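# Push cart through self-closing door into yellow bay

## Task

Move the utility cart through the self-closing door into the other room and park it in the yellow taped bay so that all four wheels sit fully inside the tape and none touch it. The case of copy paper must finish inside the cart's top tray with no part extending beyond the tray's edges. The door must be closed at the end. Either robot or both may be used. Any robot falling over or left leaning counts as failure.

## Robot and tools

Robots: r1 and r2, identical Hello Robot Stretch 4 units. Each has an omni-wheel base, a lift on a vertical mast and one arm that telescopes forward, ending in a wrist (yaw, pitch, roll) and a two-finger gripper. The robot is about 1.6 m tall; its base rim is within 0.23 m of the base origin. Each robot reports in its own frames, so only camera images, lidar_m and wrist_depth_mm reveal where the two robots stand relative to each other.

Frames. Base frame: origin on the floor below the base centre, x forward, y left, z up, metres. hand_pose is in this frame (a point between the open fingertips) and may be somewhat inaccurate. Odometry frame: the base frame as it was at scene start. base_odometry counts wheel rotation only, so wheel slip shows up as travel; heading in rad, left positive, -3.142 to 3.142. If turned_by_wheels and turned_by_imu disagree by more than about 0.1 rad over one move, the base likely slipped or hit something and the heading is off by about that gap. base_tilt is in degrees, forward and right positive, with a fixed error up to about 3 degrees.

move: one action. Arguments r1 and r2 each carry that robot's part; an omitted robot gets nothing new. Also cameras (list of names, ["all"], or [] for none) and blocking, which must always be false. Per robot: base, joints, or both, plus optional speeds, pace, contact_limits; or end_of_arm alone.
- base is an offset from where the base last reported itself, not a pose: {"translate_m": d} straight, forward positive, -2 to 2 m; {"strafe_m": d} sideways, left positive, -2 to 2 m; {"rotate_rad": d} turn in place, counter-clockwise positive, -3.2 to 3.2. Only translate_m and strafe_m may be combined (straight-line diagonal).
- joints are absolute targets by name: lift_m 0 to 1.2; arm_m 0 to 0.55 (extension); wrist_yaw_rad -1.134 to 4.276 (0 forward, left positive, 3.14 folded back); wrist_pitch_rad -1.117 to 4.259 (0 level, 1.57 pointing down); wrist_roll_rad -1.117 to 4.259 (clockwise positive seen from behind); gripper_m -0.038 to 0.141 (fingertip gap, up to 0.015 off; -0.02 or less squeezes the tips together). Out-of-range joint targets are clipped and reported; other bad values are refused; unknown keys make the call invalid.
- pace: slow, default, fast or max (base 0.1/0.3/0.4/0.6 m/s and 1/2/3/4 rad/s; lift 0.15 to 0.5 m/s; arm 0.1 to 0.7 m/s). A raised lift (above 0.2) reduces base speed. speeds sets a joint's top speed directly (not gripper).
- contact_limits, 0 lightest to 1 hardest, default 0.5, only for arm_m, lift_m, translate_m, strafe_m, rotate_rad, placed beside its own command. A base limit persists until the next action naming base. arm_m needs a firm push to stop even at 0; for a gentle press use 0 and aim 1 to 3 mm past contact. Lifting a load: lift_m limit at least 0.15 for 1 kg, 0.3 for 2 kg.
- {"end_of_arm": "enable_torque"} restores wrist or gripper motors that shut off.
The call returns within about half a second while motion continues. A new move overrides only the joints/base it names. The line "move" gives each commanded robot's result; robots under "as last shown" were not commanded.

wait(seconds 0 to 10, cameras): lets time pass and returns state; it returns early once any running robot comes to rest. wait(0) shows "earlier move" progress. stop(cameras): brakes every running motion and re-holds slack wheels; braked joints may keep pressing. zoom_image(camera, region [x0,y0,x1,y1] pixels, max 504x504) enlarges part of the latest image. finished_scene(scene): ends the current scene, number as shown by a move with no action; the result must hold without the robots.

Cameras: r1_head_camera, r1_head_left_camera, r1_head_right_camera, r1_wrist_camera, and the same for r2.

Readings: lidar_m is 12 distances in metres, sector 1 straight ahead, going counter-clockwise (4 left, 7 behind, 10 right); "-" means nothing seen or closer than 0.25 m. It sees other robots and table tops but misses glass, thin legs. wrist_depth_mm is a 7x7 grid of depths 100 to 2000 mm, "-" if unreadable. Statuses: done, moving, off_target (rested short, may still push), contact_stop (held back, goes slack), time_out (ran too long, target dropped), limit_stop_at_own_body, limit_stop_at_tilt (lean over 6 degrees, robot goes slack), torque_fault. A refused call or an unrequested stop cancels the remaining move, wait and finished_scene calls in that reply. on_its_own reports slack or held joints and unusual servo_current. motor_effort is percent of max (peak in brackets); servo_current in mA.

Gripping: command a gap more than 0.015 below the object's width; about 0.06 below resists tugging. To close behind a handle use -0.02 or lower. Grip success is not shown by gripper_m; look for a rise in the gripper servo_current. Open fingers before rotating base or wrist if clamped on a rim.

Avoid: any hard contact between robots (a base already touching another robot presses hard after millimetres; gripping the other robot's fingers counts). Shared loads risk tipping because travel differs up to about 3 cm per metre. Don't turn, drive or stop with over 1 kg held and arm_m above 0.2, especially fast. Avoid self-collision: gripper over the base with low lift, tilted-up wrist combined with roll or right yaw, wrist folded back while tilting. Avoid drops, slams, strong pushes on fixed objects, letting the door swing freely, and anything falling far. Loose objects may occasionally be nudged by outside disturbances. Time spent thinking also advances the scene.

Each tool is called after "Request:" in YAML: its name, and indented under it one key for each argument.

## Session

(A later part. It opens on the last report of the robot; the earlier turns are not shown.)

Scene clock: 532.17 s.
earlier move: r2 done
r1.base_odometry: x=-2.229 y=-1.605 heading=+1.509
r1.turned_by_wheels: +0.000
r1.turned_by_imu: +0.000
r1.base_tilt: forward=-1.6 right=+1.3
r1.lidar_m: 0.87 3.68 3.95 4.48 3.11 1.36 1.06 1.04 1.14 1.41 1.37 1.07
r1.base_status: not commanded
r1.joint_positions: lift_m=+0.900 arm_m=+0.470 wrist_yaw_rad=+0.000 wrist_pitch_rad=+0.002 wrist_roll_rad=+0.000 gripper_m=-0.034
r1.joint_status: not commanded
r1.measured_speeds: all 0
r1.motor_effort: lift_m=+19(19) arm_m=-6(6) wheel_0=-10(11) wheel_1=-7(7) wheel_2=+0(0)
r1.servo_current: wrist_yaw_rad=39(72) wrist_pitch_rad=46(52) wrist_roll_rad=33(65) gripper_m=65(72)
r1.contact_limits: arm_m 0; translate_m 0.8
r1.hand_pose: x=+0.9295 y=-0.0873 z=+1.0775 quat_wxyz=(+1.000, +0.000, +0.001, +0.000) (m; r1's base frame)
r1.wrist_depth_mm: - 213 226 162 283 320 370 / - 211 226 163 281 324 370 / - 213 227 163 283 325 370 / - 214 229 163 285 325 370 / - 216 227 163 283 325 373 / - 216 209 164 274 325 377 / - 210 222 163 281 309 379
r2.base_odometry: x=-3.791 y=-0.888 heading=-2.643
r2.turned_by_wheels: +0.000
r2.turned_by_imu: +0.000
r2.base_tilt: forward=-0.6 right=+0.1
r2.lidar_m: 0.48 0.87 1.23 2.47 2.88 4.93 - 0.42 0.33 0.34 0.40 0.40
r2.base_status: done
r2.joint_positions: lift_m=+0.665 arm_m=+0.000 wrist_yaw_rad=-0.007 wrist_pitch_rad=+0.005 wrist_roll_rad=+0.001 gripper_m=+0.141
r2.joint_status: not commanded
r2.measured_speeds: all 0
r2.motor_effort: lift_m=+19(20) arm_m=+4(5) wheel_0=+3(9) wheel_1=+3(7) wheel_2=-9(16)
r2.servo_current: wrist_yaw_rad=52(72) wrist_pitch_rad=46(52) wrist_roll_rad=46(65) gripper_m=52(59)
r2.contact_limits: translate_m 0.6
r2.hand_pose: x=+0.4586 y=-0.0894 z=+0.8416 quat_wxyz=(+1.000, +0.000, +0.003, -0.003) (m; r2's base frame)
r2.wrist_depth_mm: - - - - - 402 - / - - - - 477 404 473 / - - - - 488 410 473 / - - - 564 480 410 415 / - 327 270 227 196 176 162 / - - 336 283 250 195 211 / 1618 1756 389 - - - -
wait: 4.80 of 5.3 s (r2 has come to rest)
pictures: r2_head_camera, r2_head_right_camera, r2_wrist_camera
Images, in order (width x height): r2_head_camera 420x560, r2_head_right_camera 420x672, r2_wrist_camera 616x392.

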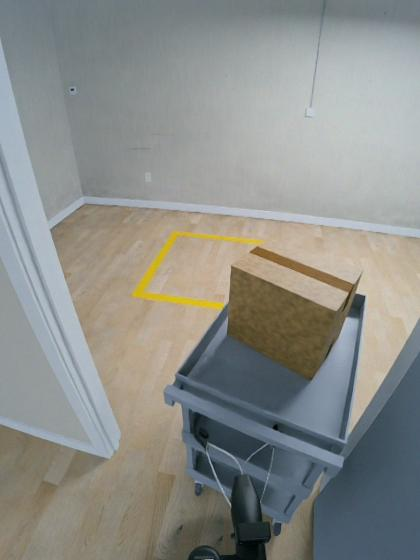

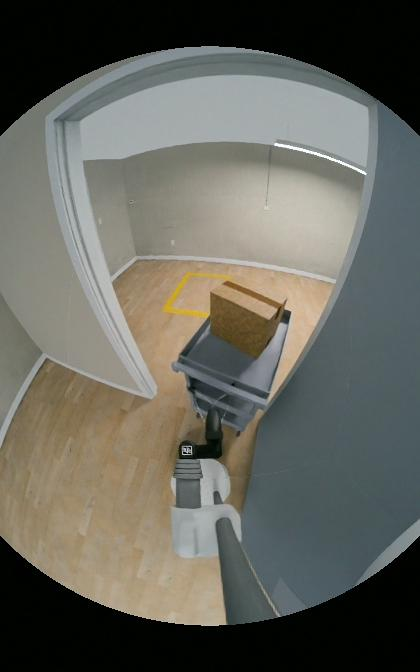

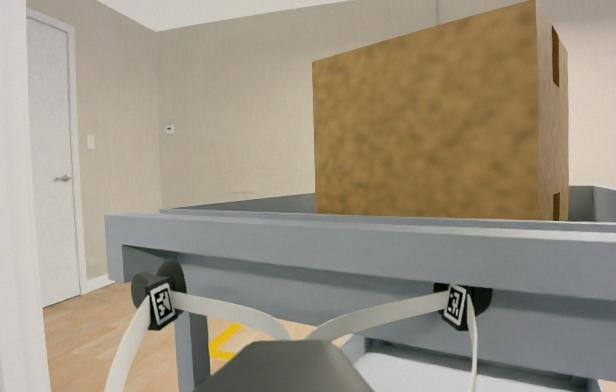

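Request:
move:
  blocking: false
  r2: {"base":{"translate_m":-0.04,"strafe_m":-0.09}}

Request:
wait:
  seconds: 1.5

Request:
move:
  blocking: false
  r2: {"base":{"translate_m":0.5,"strafe_m":0.06},"pace":"slow","contact_limits":{"translate_m":0.6}}

Request:
wait:
  seconds: 6.3
  cameras: ["r2_head_camera","r2_wrist_camera","r2_head_right_camera"]

Scene clock: 544.50 s.
move: r2 moving
r1: as last shown
r1.base_tilt: forward=-1.5 right=+1.3
r1.lidar_m: 0.85 3.67 3.91 4.47 3.08 1.38 1.07 1.03 1.13 1.42 1.38 1.07
r1.motor_effort: lift_m=+19(19) arm_m=-6(6) wheel_0=-10(10) wheel_1=-7(7) wheel_2=+0(0)
r1.servo_current: wrist_yaw_rad=39(59) wrist_pitch_rad=39(46) wrist_roll_rad=39(52) gripper_m=65(72)
r1.contact_limits: arm_m 0; translate_m 0.8
r1.wrist_depth_mm: - 213 225 162 282 325 370 / - 212 226 163 283 325 370 / - 213 226 164 283 324 373 / - 214 227 164 283 324 373 / - 215 227 164 283 325 375 / - 216 208 165 276 327 377 / - 209 222 163 281 310 377
r2.base_odometry: x=-3.794 y=-0.857 heading=-2.642
r2.turned_by_wheels: +0.001
r2.turned_by_imu: +0.001
r2.base_tilt: forward=-0.7 right=+0.0
r2.lidar_m: 0.46 0.89 1.21 2.52 2.93 5.02 - 0.37 0.30 0.31 0.35 0.42
r2.base_status: translate_m moving; strafe_m moving
r2.joint_positions: lift_m=+0.665 arm_m=+0.000 wrist_yaw_rad=+0.000 wrist_pitch_rad=+0.005 wrist_roll_rad=+0.001 gripper_m=+0.141
r2.joint_status: not commanded
r2.measured_speeds: translate_m=-0.050 strafe_m=-0.110 rotate_rad=+0.004 lift_m=+0.000 arm_m=+0.000 wrist_yaw_rad=+0.015 wrist_pitch_rad=+0.000 wrist_roll_rad=+0.000
r2.motor_effort: lift_m=+19(20) arm_m=+4(5) wheel_0=+6(12) wheel_1=-11(12) wheel_2=+9(9)
r2.servo_current: wrist_yaw_rad=39(59) wrist_pitch_rad=39(52) wrist_roll_rad=59(59) gripper_m=46(52)
r2.hand_pose: x=+0.4593 y=-0.0873 z=+0.8416 quat_wxyz=(+1.000, +0.000, +0.003, +0.000) (m; r2's base frame)
r2.wrist_depth_mm: - - - - - 399 - / - - - - 473 402 492 / - - - - 484 404 492 / - - - 564 473 410 439 / - 340 266 225 196 174 160 / - - 206 278 196 219 208 / 1756 1708 399 - - - -
pictures: none

Scene clock: 545.53 s.
earlier move: r2 done
r1.base_odometry: x=-2.229 y=-1.605 heading=+1.509
r1.turned_by_wheels: +0.000
r1.turned_by_imu: +0.000
r1.base_tilt: forward=-1.6 right=+1.3
r1.lidar_m: 0.84 3.67 3.94 4.47 3.06 1.38 1.07 1.03 1.14 1.42 1.38 1.05
r1.base_status: not commanded
r1.joint_positions: lift_m=+0.900 arm_m=+0.470 wrist_yaw_rad=+0.000 wrist_pitch_rad=+0.002 wrist_roll_rad=+0.000 gripper_m=-0.034
r1.joint_status: not commanded
r1.measured_speeds: all 0
r1.motor_effort: lift_m=+19(19) arm_m=-6(6) wheel_0=-10(11) wheel_1=-7(7) wheel_2=+0(0)
r1.servo_current: wrist_yaw_rad=59(59) wrist_pitch_rad=39(46) wrist_roll_rad=59(65) gripper_m=59(72)
r1.contact_limits: arm_m 0; translate_m 0.8
r1.hand_pose: x=+0.9295 y=-0.0873 z=+1.0775 quat_wxyz=(+1.000, +0.000, +0.001, +0.000) (m; r1's base frame)
r1.wrist_depth_mm: - 213 225 162 283 324 373 / - 211 227 163 283 324 370 / - 215 228 164 283 324 370 / - 214 227 164 283 324 373 / - 216 228 164 286 329 375 / - 215 208 165 274 327 377 / - 209 221 162 281 307 377
r2.base_odometry: x=-3.799 y=-0.790 heading=-2.642
r2.turned_by_wheels: +0.000
r2.turned_by_imu: +0.001
r2.base_tilt: forward=-0.7 right=+0.1
r2.lidar_m: 0.47 0.59 1.24 2.58 3.01 5.14 - 0.28 0.25 0.25 0.27 0.40
r2.base_status: done
r2.joint_positions: lift_m=+0.665 arm_m=+0.000 wrist_yaw_rad=+0.001 wrist_pitch_rad=+0.005 wrist_roll_rad=+0.001 gripper_m=+0.141
r2.joint_status: not commanded
r2.measured_speeds: all 0
r2.motor_effort: lift_m=+19(20) arm_m=+5(5) wheel_0=+5(12) wheel_1=-1(12) wheel_2=+7(11)
r2.servo_current: wrist_yaw_rad=46(59) wrist_pitch_rad=46(52) wrist_roll_rad=39(59) gripper_m=52(59)
r2.hand_pose: x=+0.4593 y=-0.0872 z=+0.8416 quat_wxyz=(+1.000, +0.000, +0.003, +0.000) (m; r2's base frame)
r2.wrist_depth_mm: - - - - - 455 - / - - - 559 459 455 - / - - - 569 462 462 - / - - - 559 455 436 - / 691 377 259 215 190 167 155 / - 433 198 277 192 215 200 / 1708 1618 1808 - - - -
wait: 1.03 of 1.5 s (r2 has come to rest)
pictures: none

Scene clock: 546.03 s.
move: r2 moving
r1: as last shown
r1.base_tilt: forward=-1.5 right=+1.3
r1.lidar_m: 0.84 3.67 3.95 4.46 3.07 1.36 1.07 1.03 1.12 1.42 1.37 1.07
r1.motor_effort: lift_m=+19(19) arm_m=-6(6) wheel_0=-10(11) wheel_1=-6(7) wheel_2=+0(0)
r1.servo_current: wrist_yaw_rad=46(65) wrist_pitch_rad=39(46) wrist_roll_rad=52(78) gripper_m=59(65)
r1.contact_limits: arm_m 0; translate_m 0.8
r1.wrist_depth_mm: - 213 226 161 283 324 373 / - 211 226 163 281 322 373 / - 214 226 163 283 325 370 / - 214 228 164 285 324 375 / - 214 228 164 282 329 373 / - 216 208 165 274 327 377 / - 211 223 163 282 309 377
r2.base_odometry: x=-3.809 y=-0.797 heading=-2.642
r2.turned_by_wheels: +0.000
r2.turned_by_imu: +0.000
r2.base_tilt: forward=-0.7 right=+0.0
r2.lidar_m: 0.50 0.61 1.24 2.57 3.01 5.12 - 0.28 0.25 0.25 0.30 0.41
r2.base_status: translate_m moving; strafe_m moving
r2.joint_positions: lift_m=+0.665 arm_m=+0.000 wrist_yaw_rad=+0.001 wrist_pitch_rad=+0.005 wrist_roll_rad=+0.001 gripper_m=+0.141
r2.joint_status: not commanded
r2.measured_speeds: translate_m=+0.050 strafe_m=+0.005 rotate_rad=+0.000 lift_m=+0.000 arm_m=+0.000 wrist_yaw_rad=+0.000 wrist_pitch_rad=+0.000 wrist_roll_rad=+0.000
r2.motor_effort: lift_m=+20(20) arm_m=+4(5) wheel_0=+8(10) wheel_1=+6(7) wheel_2=-11(12)
r2.servo_current: wrist_yaw_rad=39(52) wrist_pitch_rad=46(52) wrist_roll_rad=39(52) gripper_m=46(59)
r2.contact_limits: translate_m 0.6
r2.hand_pose: x=+0.4593 y=-0.0872 z=+0.8416 quat_wxyz=(+1.000, +0.000, +0.003, +0.000) (m; r2's base frame)
r2.wrist_depth_mm: - - - - - 466 - / - - - 554 452 436 - / - - - 564 459 469 - / - - - 549 449 469 - / - 370 253 212 189 167 154 / - 424 200 279 189 213 200 / 1808 1618 1756 - - - -
pictures: none

Scene clock: 551.83 s.
earlier move: r2 done
r1.base_odometry: x=-2.229 y=-1.605 heading=+1.509
r1.turned_by_wheels: +0.000
r1.turned_by_imu: +0.000
r1.base_tilt: forward=-1.5 right=+1.3
r1.lidar_m: 0.83 3.66 3.91 4.49 3.09 1.40 1.06 1.03 1.13 1.41 1.38 1.04
r1.base_status: not commanded
r1.joint_positions: lift_m=+0.900 arm_m=+0.470 wrist_yaw_rad=+0.000 wrist_pitch_rad=+0.002 wrist_roll_rad=+0.000 gripper_m=-0.034
r1.joint_status: not commanded
r1.measured_speeds: all 0
r1.motor_effort: lift_m=+19(19) arm_m=-6(6) wheel_0=-11(11) wheel_1=-6(7) wheel_2=+0(0)
r1.servo_current: wrist_yaw_rad=59(78) wrist_pitch_rad=39(52) wrist_roll_rad=52(78) gripper_m=65(72)
r1.contact_limits: arm_m 0; translate_m 0.8
r1.hand_pose: x=+0.9295 y=-0.0873 z=+1.0775 quat_wxyz=(+1.000, +0.000, +0.001, +0.000) (m; r1's base frame)
r1.wrist_depth_mm: - 213 225 162 282 322 375 / - 211 226 163 283 324 370 / - 214 228 163 282 324 370 / - 215 228 164 285 325 370 / - 214 226 164 285 325 373 / - 215 209 164 274 327 375 / - 209 221 163 281 307 377
r2.base_odometry: x=-4.209 y=-1.082 heading=-2.642
r2.turned_by_wheels: +0.000
r2.turned_by_imu: -0.001
r2.base_tilt: forward=-0.6 right=+0.1
r2.lidar_m: 0.47 2.78 0.52 2.40 2.80 4.79 0.90 0.50 0.41 0.40 0.45 0.41
r2.base_status: done
r2.joint_positions: lift_m=+0.665 arm_m=+0.000 wrist_yaw_rad=-0.005 wrist_pitch_rad=+0.005 wrist_roll_rad=+0.001 gripper_m=+0.141
r2.joint_status: not commanded
r2.measured_speeds: all 0
r2.motor_effort: lift_m=+20(20) arm_m=+4(5) wheel_0=+4(11) wheel_1=+6(8) wheel_2=-10(15)
r2.servo_current: wrist_yaw_rad=52(65) wrist_pitch_rad=52(52) wrist_roll_rad=52(65) gripper_m=52(59)
r2.contact_limits: translate_m 0.6
r2.hand_pose: x=+0.4588 y=-0.0888 z=+0.8416 quat_wxyz=(+1.000, +0.000, +0.003, -0.002) (m; r2's base frame)
r2.wrist_depth_mm: - - - - - 421 373 / - - - - 508 424 370 / - - - - 517 427 377 / - - - - 504 427 382 / - - 294 233 197 175 160 / - - 332 291 251 193 209 / 1863 1756 1808 - - - -
wait: 5.80 of 6.3 s (r2 has come to rest)
pictures: r2_head_camera, r2_head_right_camera, r2_wrist_camera
Images, in order (width x height): r2_head_camera 420x560, r2_head_right_camera 420x672, r2_wrist_camera 616x392.

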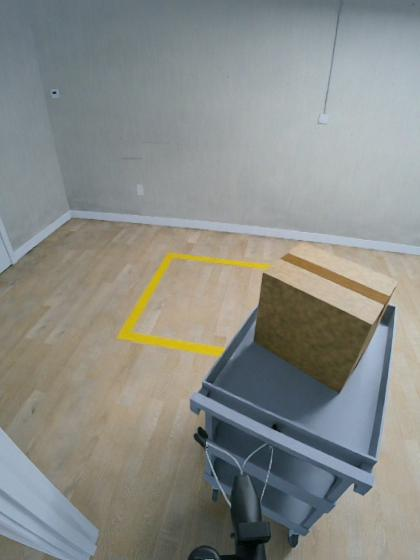

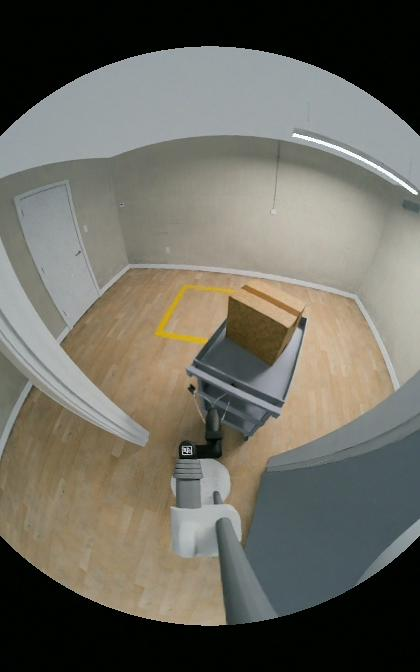

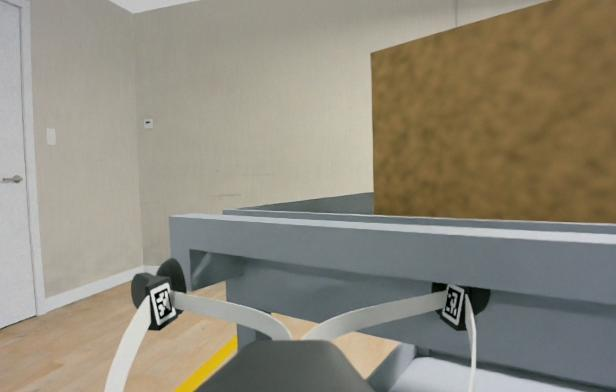

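Request:
move:
  blocking: false
  r2: {"base":{"translate_m":-0.13,"strafe_m":0.05}}

Request:
wait:
  seconds: 1.6

Request:
move:
  blocking: false
  r2: {"base":{"rotate_rad":-0.48}}

Request:
wait:
  seconds: 1.5
  cameras: ["r2_head_camera","r2_wrist_camera"]

Scene clock: 566.37 s.
move: r2 moving
r1: as last shown
r1.lidar_m: 0.85 3.67 3.93 4.46 3.05 1.39 1.05 1.03 1.12 1.41 1.37 1.05
r1.motor_effort: lift_m=+19(19) arm_m=-6(6) wheel_0=-10(10) wheel_1=-7(7) wheel_2=+0(0)
r1.servo_current: wrist_yaw_rad=46(59) wrist_pitch_rad=39(52) wrist_roll_rad=52(52) gripper_m=59(59)
r1.contact_limits: arm_m 0; translate_m 0.8
r1.wrist_depth_mm: - 213 225 162 281 325 370 / - 212 226 163 283 324 370 / - 216 227 164 283 325 373 / - 215 228 164 283 324 375 / - 216 227 164 283 324 375 / - 216 208 165 276 325 377 / - 210 221 163 281 310 379
r2.base_odometry: x=-4.176 y=-1.078 heading=-2.642
r2.turned_by_wheels: +0.000
r2.turned_by_imu: +0.000
r2.base_tilt: forward=-0.7 right=+0.1
r2.lidar_m: 0.50 0.62 0.54 2.39 2.77 4.77 0.90 0.51 0.44 0.43 0.48 0.45
r2.base_status: translate_m moving; strafe_m moving
r2.joint_positions: lift_m=+0.665 arm_m=+0.000 wrist_yaw_rad=-0.003 wrist_pitch_rad=+0.005 wrist_roll_rad=+0.001 gripper_m=+0.141
r2.joint_status: not commanded
r2.measured_speeds: translate_m=-0.122 strafe_m=+0.048 rotate_rad=+0.003 lift_m=+0.000 arm_m=+0.000 wrist_yaw_rad=+0.001 wrist_pitch_rad=+0.000 wrist_roll_rad=+0.000
r2.motor_effort: lift_m=+20(20) arm_m=+4(5) wheel_0=-11(14) wheel_1=-5(7) wheel_2=+13(13)
r2.servo_current: wrist_yaw_rad=46(52) wrist_pitch_rad=46(46) wrist_roll_rad=52(52) gripper_m=52(59)
r2.hand_pose: x=+0.4590 y=-0.0883 z=+0.8416 quat_wxyz=(+1.000, +0.000, +0.003, -0.001) (m; r2's base frame)
r2.wrist_depth_mm: - - - - - 459 392 / - - - - 535 445 389 / - - - - 549 452 399 / - - - - 530 442 394 / - - 320 277 227 198 181 / - - 379 314 277 213 229 / 1921 1756 1808 - - - -
pictures: none

Scene clock: 567.60 s.
earlier move: r2 done
r1.base_odometry: x=-2.229 y=-1.605 heading=+1.509
r1.turned_by_wheels: +0.000
r1.turned_by_imu: +0.000
r1.base_tilt: forward=-1.6 right=+1.3
r1.lidar_m: 0.86 3.67 3.93 4.47 3.07 1.36 1.06 1.02 1.12 1.43 1.36 1.02
r1.base_status: not commanded
r1.joint_positions: lift_m=+0.900 arm_m=+0.470 wrist_yaw_rad=+0.000 wrist_pitch_rad=+0.002 wrist_roll_rad=+0.000 gripper_m=-0.034
r1.joint_status: not commanded
r1.measured_speeds: all 0
r1.motor_effort: lift_m=+19(19) arm_m=-6(6) wheel_0=-10(11) wheel_1=-7(7) wheel_2=+0(0)
r1.servo_current: wrist_yaw_rad=39(65) wrist_pitch_rad=46(52) wrist_roll_rad=52(72) gripper_m=65(72)
r1.contact_limits: arm_m 0; translate_m 0.8
r1.hand_pose: x=+0.9295 y=-0.0873 z=+1.0775 quat_wxyz=(+1.000, +0.000, +0.001, +0.000) (m; r1's base frame)
r1.wrist_depth_mm: - 213 225 162 282 322 373 / - 211 225 163 282 325 370 / - 213 228 164 285 324 373 / - 215 228 164 286 325 375 / - 216 228 163 286 327 370 / - 216 208 164 274 327 377 / - 211 222 163 281 309 377
r2.base_odometry: x=-4.071 y=-1.064 heading=-2.642
r2.turned_by_wheels: +0.000
r2.turned_by_imu: +0.000
r2.base_tilt: forward=-0.7 right=+0.0
r2.lidar_m: 0.59 0.60 0.58 2.39 2.76 4.74 - 0.51 0.44 0.44 0.54 0.54
r2.base_status: done
r2.joint_positions: lift_m=+0.665 arm_m=+0.000 wrist_yaw_rad=-0.003 wrist_pitch_rad=+0.005 wrist_roll_rad=+0.001 gripper_m=+0.141
r2.joint_status: not commanded
r2.measured_speeds: all 0
r2.motor_effort: lift_m=+20(20) arm_m=+5(5) wheel_0=-4(14) wheel_1=-5(8) wheel_2=+3(13)
r2.servo_current: wrist_yaw_rad=46(59) wrist_pitch_rad=46(52) wrist_roll_rad=46(59) gripper_m=59(59)
r2.hand_pose: x=+0.4590 y=-0.0883 z=+0.8416 quat_wxyz=(+1.000, +0.000, +0.003, -0.001) (m; r2's base frame)
r2.wrist_depth_mm: - - - - - - - / - - - - - 544 473 / - - - - 661 554 473 / - - - - 640 539 480 / - - - 445 382 310 307 / - - - 477 211 189 - / 1863 1708 1863 - - - -
wait: 1.23 of 1.6 s (r2 has come to rest)
pictures: none

Scene clock: 568.10 s.
move: r2 moving
r1: as last shown
r1.base_tilt: forward=-1.5 right=+1.3
r1.lidar_m: 0.83 3.66 3.93 4.48 3.06 1.38 1.06 1.03 1.15 1.40 1.38 1.05
r1.servo_current: wrist_yaw_rad=46(59) wrist_pitch_rad=46(46) wrist_roll_rad=46(59) gripper_m=52(65)
r1.contact_limits: arm_m 0; translate_m 0.8
r1.wrist_depth_mm: - 213 226 162 282 324 370 / - 211 227 164 283 324 370 / - 214 227 164 282 324 370 / - 216 227 163 285 325 373 / - 216 228 164 283 324 375 / - 216 208 164 274 327 379 / - 210 221 163 282 309 379
r2.base_odometry: x=-4.071 y=-1.063 heading=-2.894
r2.turned_by_wheels: -0.251
r2.turned_by_imu: -0.244
r2.base_tilt: forward=-0.7 right=+0.0
r2.lidar_m: 0.55 3.36 0.57 1.18 2.48 3.43 - 0.65 0.46 0.44 0.48 0.56
r2.base_status: rotate_rad moving
r2.joint_positions: lift_m=+0.665 arm_m=+0.000 wrist_yaw_rad=-0.003 wrist_pitch_rad=+0.005 wrist_roll_rad=+0.001 gripper_m=+0.141
r2.joint_status: not commanded
r2.measured_speeds: translate_m=+0.000 strafe_m=-0.001 rotate_rad=-0.964 lift_m=+0.000 arm_m=+0.000 wrist_yaw_rad=+0.000 wrist_pitch_rad=+0.000 wrist_roll_rad=+0.000
r2.motor_effort: lift_m=+20(20) arm_m=+5(5) wheel_0=+7(10) wheel_1=+9(9) wheel_2=+9(11)
r2.servo_current: wrist_yaw_rad=46(46) wrist_pitch_rad=39(46) wrist_roll_rad=39(59) gripper_m=52(59)
r2.hand_pose: x=+0.4590 y=-0.0882 z=+0.8416 quat_wxyz=(+1.000, +0.000, +0.003, -0.001) (m; r2's base frame)
r2.wrist_depth_mm: - - - - - - - / - - - - 585 - - / - - - 683 585 683 - / - - - 661 574 597 - / - - 449 392 366 297 296 / - - 492 1008 188 204 327 / 1863 1756 488 - - - 327
pictures: none

Scene clock: 568.87 s.
earlier move: r2 done
r1.base_odometry: x=-2.229 y=-1.605 heading=+1.509
r1.turned_by_wheels: +0.000
r1.turned_by_imu: +0.000
r1.base_tilt: forward=-1.5 right=+1.3
r1.lidar_m: 0.85 3.68 3.96 4.46 3.08 1.38 1.05 1.03 1.09 1.40 1.36 1.04
r1.base_status: not commanded
r1.joint_positions: lift_m=+0.900 arm_m=+0.470 wrist_yaw_rad=+0.000 wrist_pitch_rad=+0.002 wrist_roll_rad=+0.000 gripper_m=-0.034
r1.joint_status: not commanded
r1.measured_speeds: all 0
r1.motor_effort: lift_m=+19(19) arm_m=-6(6) wheel_0=-10(11) wheel_1=-7(7) wheel_2=+0(0)
r1.servo_current: wrist_yaw_rad=65(65) wrist_pitch_rad=46(46) wrist_roll_rad=46(59) gripper_m=59(65)
r1.contact_limits: arm_m 0; translate_m 0.8
r1.hand_pose: x=+0.9295 y=-0.0873 z=+1.0775 quat_wxyz=(+1.000, +0.000, +0.001, +0.000) (m; r1's base frame)
r1.wrist_depth_mm: - 213 226 162 281 324 370 / - 211 226 163 283 322 373 / - 215 227 164 282 325 373 / - 214 228 164 283 324 373 / - 215 227 163 283 325 373 / - 215 208 164 276 325 375 / - 209 222 163 281 309 379
r2.base_odometry: x=-4.071 y=-1.064 heading=-3.121
r2.turned_by_wheels: -0.228
r2.turned_by_imu: -0.222
r2.base_tilt: forward=-0.7 right=+0.1
r2.lidar_m: 0.56 0.60 0.58 0.64 2.38 2.85 - 0.85 0.51 0.44 0.45 0.57
r2.base_status: done
r2.joint_positions: lift_m=+0.665 arm_m=+0.000 wrist_yaw_rad=-0.003 wrist_pitch_rad=+0.005 wrist_roll_rad=+0.001 gripper_m=+0.141
r2.joint_status: not commanded
r2.measured_speeds: all 0
r2.motor_effort: lift_m=+20(20) arm_m=+4(5) wheel_0=+5(10) wheel_1=+3(9) wheel_2=+5(11)
r2.servo_current: wrist_yaw_rad=52(52) wrist_pitch_rad=46(52) wrist_roll_rad=46(59) gripper_m=46(59)
r2.hand_pose: x=+0.4590 y=-0.0882 z=+0.8416 quat_wxyz=(+1.000, +0.000, +0.003, -0.001) (m; r2's base frame)
r2.wrist_depth_mm: - - - - - - - / - - 654 627 - - - / - - 634 603 - - - / - - 634 603 - - - / 368 357 399 389 327 - - / - - 216 - 211 - - / 1618 1863 - - - 1756 1756
wait: 0.77 of 1.5 s (r2 has come to rest)
pictures: r2_head_camera, r2_wrist_camera
Images, in order (width x height): r2_head_camera 420x560, r2_wrist_camera 616x392.

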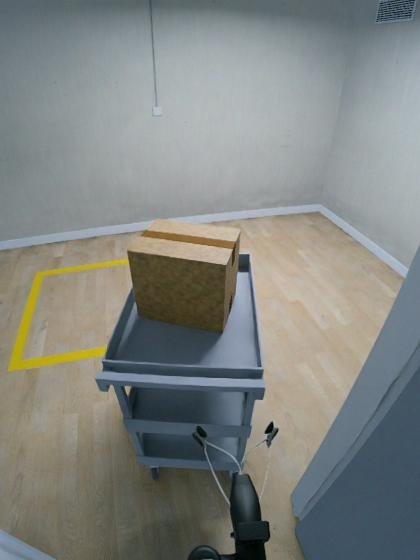

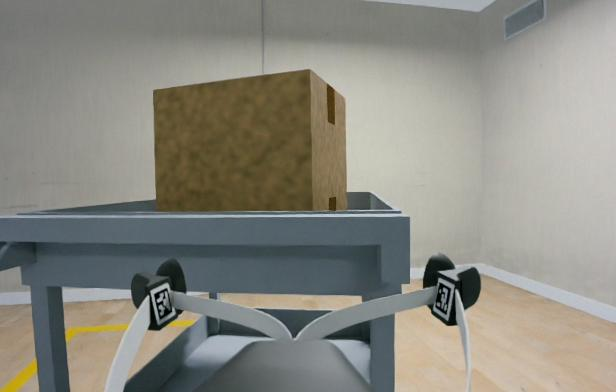

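Request:
move:
  blocking: false
  r2: {"base":{"translate_m":0.6,"strafe_m":-0.04},"pace":"slow","contact_limits":{"translate_m":0.6}}

Request:
wait:
  seconds: 7.2
  cameras: ["r2_head_camera","r2_wrist_camera"]

Scene clock: 574.00 s.
move: r2 moving
r1: as last shown
r1.base_tilt: forward=-1.6 right=+1.2
r1.lidar_m: 0.84 3.66 3.95 4.49 3.06 1.38 1.08 1.05 1.12 1.41 1.38 1.06
r1.motor_effort: lift_m=+19(19) arm_m=-6(6) wheel_0=-10(10) wheel_1=-7(7) wheel_2=+0(0)
r1.servo_current: wrist_yaw_rad=59(65) wrist_pitch_rad=39(46) wrist_roll_rad=46(59) gripper_m=59(65)
r1.contact_limits: arm_m 0; translate_m 0.8
r1.wrist_depth_mm: - 213 226 162 282 322 373 / - 211 227 164 283 324 375 / - 215 226 163 282 324 370 / - 215 228 164 283 324 373 / - 215 228 164 286 325 373 / - 216 208 164 274 327 375 / - 210 222 163 281 310 377
r2.base_odometry: x=-4.083 y=-1.063 heading=-3.121
r2.turned_by_wheels: +0.000
r2.turned_by_imu: +0.001
r2.base_tilt: forward=-0.7 right=+0.0
r2.lidar_m: 0.52 0.60 0.56 0.60 2.40 2.87 - 0.87 0.47 0.44 0.43 0.55
r2.base_status: translate_m moving; strafe_m moving
r2.joint_positions: lift_m=+0.665 arm_m=+0.000 wrist_yaw_rad=-0.003 wrist_pitch_rad=+0.005 wrist_roll_rad=+0.001 gripper_m=+0.141
r2.joint_status: not commanded
r2.measured_speeds: translate_m=+0.049 strafe_m=-0.003 rotate_rad=+0.001 lift_m=+0.000 arm_m=+0.000 wrist_yaw_rad=+0.000 wrist_pitch_rad=+0.000 wrist_roll_rad=+0.000
r2.motor_effort: lift_m=+20(20) arm_m=+4(5) wheel_0=+6(11) wheel_1=+8(8) wheel_2=-8(10)
r2.servo_current: wrist_yaw_rad=46(59) wrist_pitch_rad=52(52) wrist_roll_rad=46(52) gripper_m=52(59)
r2.contact_limits: translate_m 0.6
r2.hand_pose: x=+0.4590 y=-0.0882 z=+0.8416 quat_wxyz=(+1.000, +0.000, +0.003, -0.001) (m; r2's base frame)
r2.wrist_depth_mm: - - - - - - - / - - 640 621 - - - / - - 634 591 - - - / - 668 627 597 - - - / 357 345 392 379 314 - - / 455 - 196 160 212 - - / 449 1921 - - 1756 1756 1756
pictures: none

Scene clock: 580.80 s.
earlier move: r2 done
r1.base_odometry: x=-2.229 y=-1.605 heading=+1.509
r1.turned_by_wheels: +0.000
r1.turned_by_imu: +0.000
r1.base_tilt: forward=-1.5 right=+1.3
r1.lidar_m: 0.84 3.68 3.91 4.46 3.10 1.39 1.06 1.04 1.14 1.42 1.38 1.05
r1.base_status: not commanded
r1.joint_positions: lift_m=+0.900 arm_m=+0.470 wrist_yaw_rad=+0.000 wrist_pitch_rad=+0.002 wrist_roll_rad=+0.000 gripper_m=-0.034
r1.joint_status: not commanded
r1.measured_speeds: all 0
r1.motor_effort: lift_m=+19(19) arm_m=-6(6) wheel_0=-10(11) wheel_1=-7(7) wheel_2=+0(0)
r1.servo_current: wrist_yaw_rad=65(72) wrist_pitch_rad=46(52) wrist_roll_rad=39(65) gripper_m=59(65)
r1.contact_limits: arm_m 0; translate_m 0.8
r1.hand_pose: x=+0.9295 y=-0.0873 z=+1.0775 quat_wxyz=(+1.000, +0.000, +0.001, +0.000) (m; r1's base frame)
r1.wrist_depth_mm: - 213 226 162 282 324 370 / - 211 227 163 282 324 368 / - 213 228 163 283 322 370 / - 214 229 163 283 322 370 / - 215 228 164 283 327 373 / - 216 208 165 274 327 375 / - 208 222 163 281 310 379
r2.base_odometry: x=-4.671 y=-1.036 heading=-3.121
r2.turned_by_wheels: +0.000
r2.turned_by_imu: +0.002
r2.base_tilt: forward=-0.7 right=+0.0
r2.lidar_m: 0.47 0.49 2.88 2.55 0.68 3.06 - 0.52 0.37 0.37 2.21 2.60
r2.base_status: done
r2.joint_positions: lift_m=+0.665 arm_m=+0.000 wrist_yaw_rad=+0.002 wrist_pitch_rad=+0.005 wrist_roll_rad=+0.001 gripper_m=+0.141
r2.joint_status: not commanded
r2.measured_speeds: all 0
r2.motor_effort: lift_m=+20(20) arm_m=+4(5) wheel_0=+4(12) wheel_1=+6(9) wheel_2=-6(18)
r2.servo_current: wrist_yaw_rad=39(65) wrist_pitch_rad=46(52) wrist_roll_rad=59(65) gripper_m=52(59)
r2.contact_limits: translate_m 0.6
r2.hand_pose: x=+0.4594 y=-0.0869 z=+0.8416 quat_wxyz=(+1.000, +0.000, +0.003, +0.001) (m; r2's base frame)
r2.wrist_depth_mm: - - - - - - - / - 544 508 - - - - / - 544 517 - - - - / 609 554 517 707 - - - / 253 243 236 535 - - - / - 204 186 878 - - - / 1863 - - - 1863 1808 1756
wait: 6.80 of 7.2 s (r2 has come to rest)
pictures: r2_head_camera, r2_wrist_camera
Images, in order (width x height): r2_head_camera 420x560, r2_wrist_camera 616x392.

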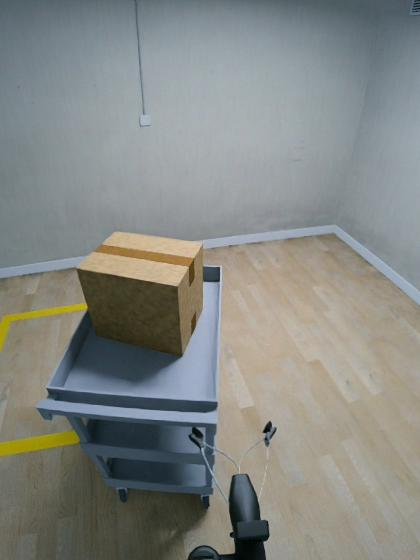

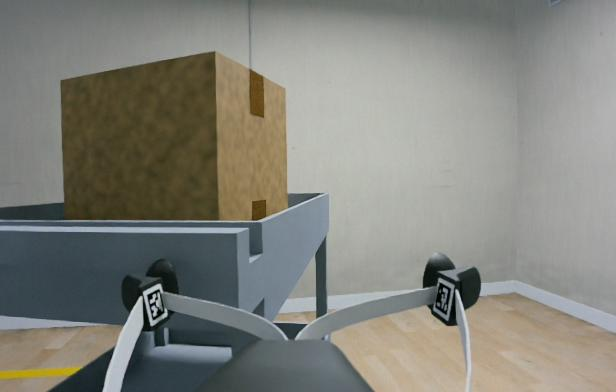

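Request:
move:
  blocking: false
  r2: {"base":{"translate_m":-0.04,"strafe_m":0.16}}

Request:
wait:
  seconds: 1.8

Request:
move:
  blocking: false
  r2: {"base":{"translate_m":0.48,"strafe_m":0.08},"pace":"slow","contact_limits":{"translate_m":0.6}}

Request:
wait:
  seconds: 6
  cameras: ["r2_head_camera","r2_head_left_camera","r2_wrist_camera"]

Scene clock: 594.33 s.
move: r2 moving
r1: as last shown
r1.base_tilt: forward=-1.6 right=+1.2
r1.lidar_m: 0.85 3.68 3.92 4.49 3.08 1.37 1.07 1.02 1.14 1.42 1.37 1.06
r1.motor_effort: lift_m=+19(19) arm_m=-6(6) wheel_0=-10(11) wheel_1=-6(7) wheel_2=+0(0)
r1.servo_current: wrist_yaw_rad=52(72) wrist_pitch_rad=39(52) wrist_roll_rad=46(52) gripper_m=52(65)
r1.contact_limits: arm_m 0; translate_m 0.8
r1.wrist_depth_mm: - 213 226 162 281 325 370 / - 212 227 164 281 324 373 / - 214 227 163 285 324 373 / - 215 228 164 285 325 373 / - 215 229 164 286 327 375 / - 216 208 164 276 327 377 / - 210 221 163 282 309 377
r2.base_odometry: x=-4.663 y=-1.067 heading=-3.121
r2.turned_by_wheels: +0.000
r2.turned_by_imu: +0.001
r2.base_tilt: forward=-0.7 right=+0.1
r2.lidar_m: 0.47 0.51 2.83 2.53 0.65 3.03 - 0.59 0.39 0.38 2.22 2.65
r2.base_status: translate_m moving; strafe_m moving
r2.joint_positions: lift_m=+0.665 arm_m=+0.000 wrist_yaw_rad=+0.002 wrist_pitch_rad=+0.005 wrist_roll_rad=+0.001 gripper_m=+0.141
r2.joint_status: not commanded
r2.measured_speeds: translate_m=-0.029 strafe_m=+0.123 rotate_rad=-0.001 lift_m=+0.000 arm_m=+0.000 wrist_yaw_rad=+0.000 wrist_pitch_rad=+0.000 wrist_roll_rad=+0.000
r2.motor_effort: lift_m=+20(20) arm_m=+4(5) wheel_0=-13(13) wheel_1=+10(11) wheel_2=+7(7)
r2.servo_current: wrist_yaw_rad=52(59) wrist_pitch_rad=52(52) wrist_roll_rad=46(65) gripper_m=46(52)
r2.hand_pose: x=+0.4594 y=-0.0869 z=+0.8416 quat_wxyz=(+1.000, +0.000, +0.003, +0.001) (m; r2's base frame)
r2.wrist_depth_mm: - - - - - - - / - 569 512 - - - - / - 559 521 - - - - / - 564 521 707 - - - / 262 252 243 379 - - - / - 218 240 238 - - - / 1921 1808 - - 1863 1756 1756
pictures: none

Scene clock: 595.73 s.
earlier move: r2 done
r1.base_odometry: x=-2.229 y=-1.605 heading=+1.509
r1.turned_by_wheels: +0.000
r1.turned_by_imu: +0.000
r1.base_tilt: forward=-1.6 right=+1.3
r1.lidar_m: 0.85 3.67 3.96 4.46 3.06 1.37 1.04 1.03 1.13 1.42 1.36 1.04
r1.base_status: not commanded
r1.joint_positions: lift_m=+0.900 arm_m=+0.470 wrist_yaw_rad=+0.000 wrist_pitch_rad=+0.002 wrist_roll_rad=+0.000 gripper_m=-0.034
r1.joint_status: not commanded
r1.measured_speeds: all 0
r1.motor_effort: lift_m=+19(19) arm_m=-6(6) wheel_0=-10(11) wheel_1=-7(7) wheel_2=+0(0)
r1.servo_current: wrist_yaw_rad=59(72) wrist_pitch_rad=33(52) wrist_roll_rad=65(65) gripper_m=59(65)
r1.contact_limits: arm_m 0; translate_m 0.8
r1.hand_pose: x=+0.9295 y=-0.0873 z=+1.0775 quat_wxyz=(+1.000, +0.000, +0.001, +0.000) (m; r1's base frame)
r1.wrist_depth_mm: - 213 226 162 282 324 373 / - 212 226 163 282 324 370 / - 213 227 163 285 325 373 / - 215 228 165 283 325 370 / - 216 229 163 286 325 373 / - 216 208 164 274 327 375 / - 211 222 163 281 309 377
r2.base_odometry: x=-4.628 y=-1.195 heading=-3.120
r2.turned_by_wheels: +0.000
r2.turned_by_imu: +0.001
r2.base_tilt: forward=-0.6 right=+0.1
r2.lidar_m: 0.51 0.55 2.69 2.38 0.54 3.03 - 0.82 0.52 0.50 2.35 0.56
r2.base_status: done
r2.joint_positions: lift_m=+0.665 arm_m=+0.000 wrist_yaw_rad=+0.002 wrist_pitch_rad=+0.005 wrist_roll_rad=+0.001 gripper_m=+0.141
r2.joint_status: not commanded
r2.measured_speeds: all 0
r2.motor_effort: lift_m=+19(20) arm_m=+4(5) wheel_0=-1(13) wheel_1=+3(11) wheel_2=+5(8)
r2.servo_current: wrist_yaw_rad=46(59) wrist_pitch_rad=52(52) wrist_roll_rad=52(65) gripper_m=59(59)
r2.hand_pose: x=+0.4594 y=-0.0869 z=+0.8416 quat_wxyz=(+1.000, +0.000, +0.003, +0.001) (m; r2's base frame)
r2.wrist_depth_mm: - - - - - - - / - - 597 544 - - - / - - 597 549 - - - / - - 591 544 741 - - / 373 301 293 283 272 - - / 410 218 217 166 329 - - / 407 1863 - - 336 1708 1756
wait: 1.40 of 1.8 s (r2 has come to rest)
pictures: none

Scene clock: 596.23 s.
move: r2 moving
r1: as last shown
r1.lidar_m: 0.84 3.67 3.96 4.48 3.06 1.37 1.06 1.04 1.12 1.42 1.37 1.07
r1.motor_effort: lift_m=+19(19) arm_m=-6(6) wheel_0=-10(10) wheel_1=-6(7) wheel_2=+0(0)
r1.servo_current: wrist_yaw_rad=52(59) wrist_pitch_rad=46(46) wrist_roll_rad=46(65) gripper_m=59(59)
r1.contact_limits: arm_m 0; translate_m 0.8
r1.wrist_depth_mm: - 213 226 162 283 324 370 / - 210 228 164 282 324 373 / - 214 227 163 283 324 370 / - 215 228 164 283 325 375 / - 215 229 164 283 327 375 / - 216 208 165 273 325 375 / - 210 221 163 282 309 379
r2.base_odometry: x=-4.640 y=-1.197 heading=-3.120
r2.turned_by_wheels: +0.000
r2.turned_by_imu: +0.000
r2.base_tilt: forward=-0.7 right=+0.1
r2.lidar_m: 0.48 0.52 2.69 2.40 0.53 3.06 - 0.84 0.52 0.52 2.36 0.54
r2.base_status: translate_m moving; strafe_m moving
r2.joint_positions: lift_m=+0.665 arm_m=+0.000 wrist_yaw_rad=+0.002 wrist_pitch_rad=+0.005 wrist_roll_rad=+0.001 gripper_m=+0.141
r2.joint_status: not commanded
r2.measured_speeds: translate_m=+0.049 strafe_m=+0.008 rotate_rad=+0.002 lift_m=+0.000 arm_m=+0.000 wrist_yaw_rad=+0.000 wrist_pitch_rad=+0.000 wrist_roll_rad=+0.000
r2.motor_effort: lift_m=+19(20) arm_m=+5(5) wheel_0=+4(7) wheel_1=+7(8) wheel_2=-9(10)
r2.servo_current: wrist_yaw_rad=39(59) wrist_pitch_rad=46(46) wrist_roll_rad=52(59) gripper_m=52(59)
r2.contact_limits: translate_m 0.6
r2.hand_pose: x=+0.4594 y=-0.0869 z=+0.8416 quat_wxyz=(+1.000, +0.000, +0.003, +0.001) (m; r2's base frame)
r2.wrist_depth_mm: - - - - - - - / - - 585 535 - - - / - - 580 535 - - - / - - 574 535 759 - - / 306 293 281 272 263 256 - / 389 357 217 166 317 203 - / 407 1863 - - 327 1708 1808
pictures: none

Scene clock: 601.87 s.
earlier move: r2 done
r1.base_odometry: x=-2.229 y=-1.605 heading=+1.509
r1.turned_by_wheels: +0.000
r1.turned_by_imu: +0.000
r1.base_tilt: forward=-1.5 right=+1.3
r1.lidar_m: 0.84 3.67 3.96 4.46 3.06 1.36 1.07 1.03 1.12 1.40 1.35 1.05
r1.base_status: not commanded
r1.joint_positions: lift_m=+0.900 arm_m=+0.470 wrist_yaw_rad=+0.000 wrist_pitch_rad=+0.002 wrist_roll_rad=+0.000 gripper_m=-0.034
r1.joint_status: not commanded
r1.measured_speeds: all 0
r1.motor_effort: lift_m=+19(19) arm_m=-6(6) wheel_0=-10(11) wheel_1=-6(7) wheel_2=+0(0)
r1.servo_current: wrist_yaw_rad=26(78) wrist_pitch_rad=46(52) wrist_roll_rad=46(72) gripper_m=65(72)
r1.contact_limits: arm_m 0; translate_m 0.8
r1.hand_pose: x=+0.9295 y=-0.0873 z=+1.0775 quat_wxyz=(+1.000, +0.000, +0.001, +0.000) (m; r1's base frame)
r1.wrist_depth_mm: - 213 225 162 283 325 370 / - 212 226 163 283 322 373 / - 215 227 164 283 325 368 / - 216 228 164 285 325 373 / - 216 228 164 285 329 373 / - 216 208 165 276 329 373 / - 210 221 163 281 309 379
r2.base_odometry: x=-5.106 y=-1.285 heading=-3.120
r2.turned_by_wheels: +0.000
r2.turned_by_imu: +0.000
r2.base_tilt: forward=-0.7 right=+0.0
r2.lidar_m: 0.45 0.51 2.61 2.41 1.15 0.82 - 0.87 0.75 1.37 2.34 0.52
r2.base_status: done
r2.joint_positions: lift_m=+0.665 arm_m=+0.000 wrist_yaw_rad=-0.003 wrist_pitch_rad=+0.005 wrist_roll_rad=+0.001 gripper_m=+0.141
r2.joint_status: not commanded
r2.measured_speeds: all 0
r2.motor_effort: lift_m=+20(20) arm_m=+4(5) wheel_0=+3(9) wheel_1=+4(9) wheel_2=-6(15)
r2.servo_current: wrist_yaw_rad=46(59) wrist_pitch_rad=46(52) wrist_roll_rad=59(59) gripper_m=52(59)
r2.contact_limits: translate_m 0.6
r2.hand_pose: x=+0.4590 y=-0.0882 z=+0.8416 quat_wxyz=(+1.000, +0.000, +0.003, -0.001) (m; r2's base frame)
r2.wrist_depth_mm: - - - - - - - / - - 535 521 - - - / - - 544 521 - - - / - - 539 530 525 - - / 236 241 247 251 258 263 268 / 260 218 304 310 319 329 - / 304 1661 - - - 1756 1661
wait: 5.63 of 6 s (r2 has come to rest)
pictures: r2_head_camera, r2_head_left_camera, r2_wrist_camera
Images, in order (width x height): r2_head_camera 420x560, r2_head_left_camera 420x672, r2_wrist_camera 616x392.

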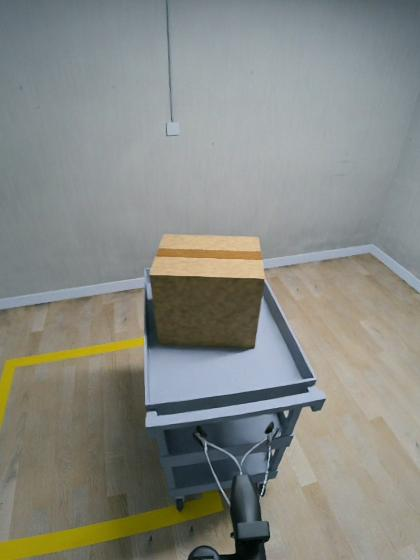

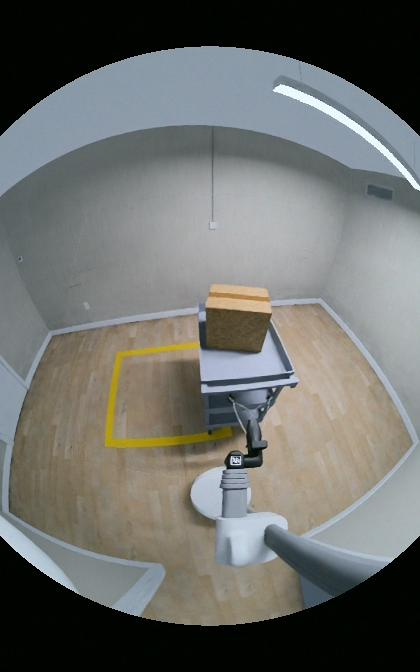

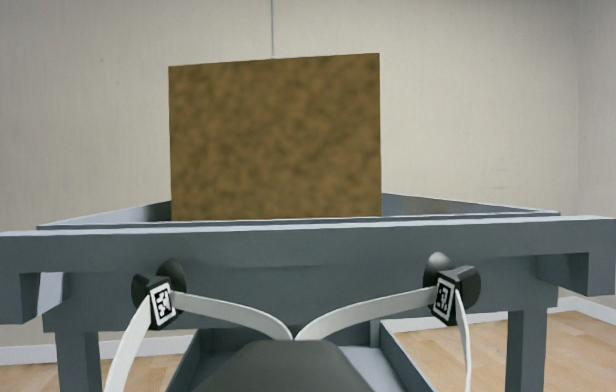

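Request:
move:
  blocking: false
  r2: {"base":{"translate_m":0.18,"strafe_m":0.03},"pace":"slow","contact_limits":{"translate_m":0.6}}

Request:
wait:
  seconds: 3
  cameras: ["r2_head_camera"]

Scene clock: 615.47 s.
move: r2 moving
r1: as last shown
r1.lidar_m: 0.86 3.68 3.90 4.45 3.08 1.37 1.06 1.04 1.12 1.43 1.37 1.08
r1.motor_effort: lift_m=+19(19) arm_m=-6(6) wheel_0=-10(11) wheel_1=-7(7) wheel_2=+0(0)
r1.servo_current: wrist_yaw_rad=46(65) wrist_pitch_rad=46(46) wrist_roll_rad=39(52) gripper_m=59(65)
r1.contact_limits: arm_m 0; translate_m 0.8
r1.wrist_depth_mm: - 213 226 162 283 324 370 / - 212 227 163 282 322 373 / - 214 227 164 283 325 373 / - 215 227 164 283 325 373 / - 216 229 163 285 327 377 / - 215 208 164 274 329 373 / - 210 221 163 281 310 379
r2.base_odometry: x=-5.118 y=-1.287 heading=-3.120
r2.turned_by_wheels: +0.000
r2.turned_by_imu: +0.001
r2.base_tilt: forward=-0.7 right=+0.1
r2.lidar_m: 0.42 0.49 2.60 2.41 1.22 0.83 - 0.85 0.80 1.39 2.34 0.52
r2.base_status: translate_m moving; strafe_m moving
r2.joint_positions: lift_m=+0.665 arm_m=+0.000 wrist_yaw_rad=-0.003 wrist_pitch_rad=+0.005 wrist_roll_rad=+0.001 gripper_m=+0.141
r2.joint_status: not commanded
r2.measured_speeds: translate_m=+0.049 strafe_m=+0.009 rotate_rad=+0.000 lift_m=+0.000 arm_m=+0.000 wrist_yaw_rad=+0.000 wrist_pitch_rad=+0.000 wrist_roll_rad=+0.000
r2.motor_effort: lift_m=+20(20) arm_m=+5(5) wheel_0=+5(7) wheel_1=+8(9) wheel_2=-14(14)
r2.servo_current: wrist_yaw_rad=46(65) wrist_pitch_rad=46(46) wrist_roll_rad=59(59) gripper_m=52(52)
r2.contact_limits: translate_m 0.6
r2.hand_pose: x=+0.4590 y=-0.0882 z=+0.8416 quat_wxyz=(+1.000, +0.000, +0.003, -0.001) (m; r2's base frame)
r2.wrist_depth_mm: - - - - - - - / - - 535 512 - - - / - - 535 525 - - - / - 539 544 517 512 - - / 233 238 244 248 254 259 266 / 279 201 301 307 314 325 - / 300 1661 - - - 1708 1661
pictures: none

Scene clock: 618.07 s.
earlier move: r2 done
r1.base_odometry: x=-2.229 y=-1.605 heading=+1.509
r1.turned_by_wheels: +0.000
r1.turned_by_imu: +0.000
r1.base_tilt: forward=-1.6 right=+1.2
r1.lidar_m: 0.84 3.67 3.91 4.47 3.08 1.38 1.06 1.02 1.12 1.42 1.37 1.05
r1.base_status: not commanded
r1.joint_positions: lift_m=+0.900 arm_m=+0.470 wrist_yaw_rad=+0.000 wrist_pitch_rad=+0.002 wrist_roll_rad=+0.000 gripper_m=-0.034
r1.joint_status: not commanded
r1.measured_speeds: all 0
r1.motor_effort: lift_m=+19(19) arm_m=-6(6) wheel_0=-10(11) wheel_1=-6(7) wheel_2=+0(0)
r1.servo_current: wrist_yaw_rad=33(72) wrist_pitch_rad=46(52) wrist_roll_rad=39(65) gripper_m=65(65)
r1.contact_limits: arm_m 0; translate_m 0.8
r1.hand_pose: x=+0.9295 y=-0.0873 z=+1.0775 quat_wxyz=(+1.000, +0.000, +0.001, +0.000) (m; r1's base frame)
r1.wrist_depth_mm: - 213 227 162 283 324 373 / - 212 227 163 282 324 373 / - 214 228 164 283 325 373 / - 215 227 164 283 325 373 / - 215 228 164 285 325 375 / - 216 208 165 276 329 379 / - 209 221 163 281 307 377
r2.base_odometry: x=-5.285 y=-1.319 heading=-3.120
r2.turned_by_wheels: +0.000
r2.turned_by_imu: +0.000
r2.base_tilt: forward=-0.7 right=+0.1
r2.lidar_m: 0.44 2.01 2.38 2.40 1.53 1.00 - 0.94 0.96 1.79 2.32 0.54
r2.base_status: done
r2.joint_positions: lift_m=+0.665 arm_m=+0.000 wrist_yaw_rad=-0.003 wrist_pitch_rad=+0.005 wrist_roll_rad=+0.001 gripper_m=+0.141
r2.joint_status: not commanded
r2.measured_speeds: all 0
r2.motor_effort: lift_m=+20(20) arm_m=+4(5) wheel_0=+4(8) wheel_1=+4(9) wheel_2=-7(15)
r2.servo_current: wrist_yaw_rad=52(65) wrist_pitch_rad=46(52) wrist_roll_rad=52(59) gripper_m=52(59)
r2.contact_limits: translate_m 0.6
r2.hand_pose: x=+0.4590 y=-0.0882 z=+0.8416 quat_wxyz=(+1.000, +0.000, +0.003, -0.001) (m; r2's base frame)
r2.wrist_depth_mm: - - - - - - - / - - 539 530 525 - - / - - 539 535 525 - - / - - 549 535 535 - - / 232 239 249 259 268 278 325 / 231 207 304 312 198 206 - / - 298 - - - 1756 1576
wait: 2.60 of 3 s (r2 has come to rest)
pictures: r2_head_camera
Images, in order (width x height): r2_head_camera 420x560.

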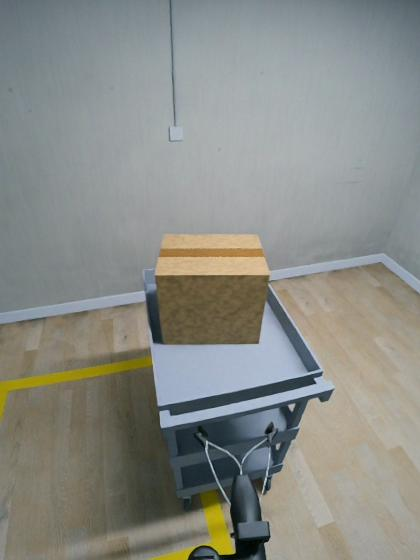

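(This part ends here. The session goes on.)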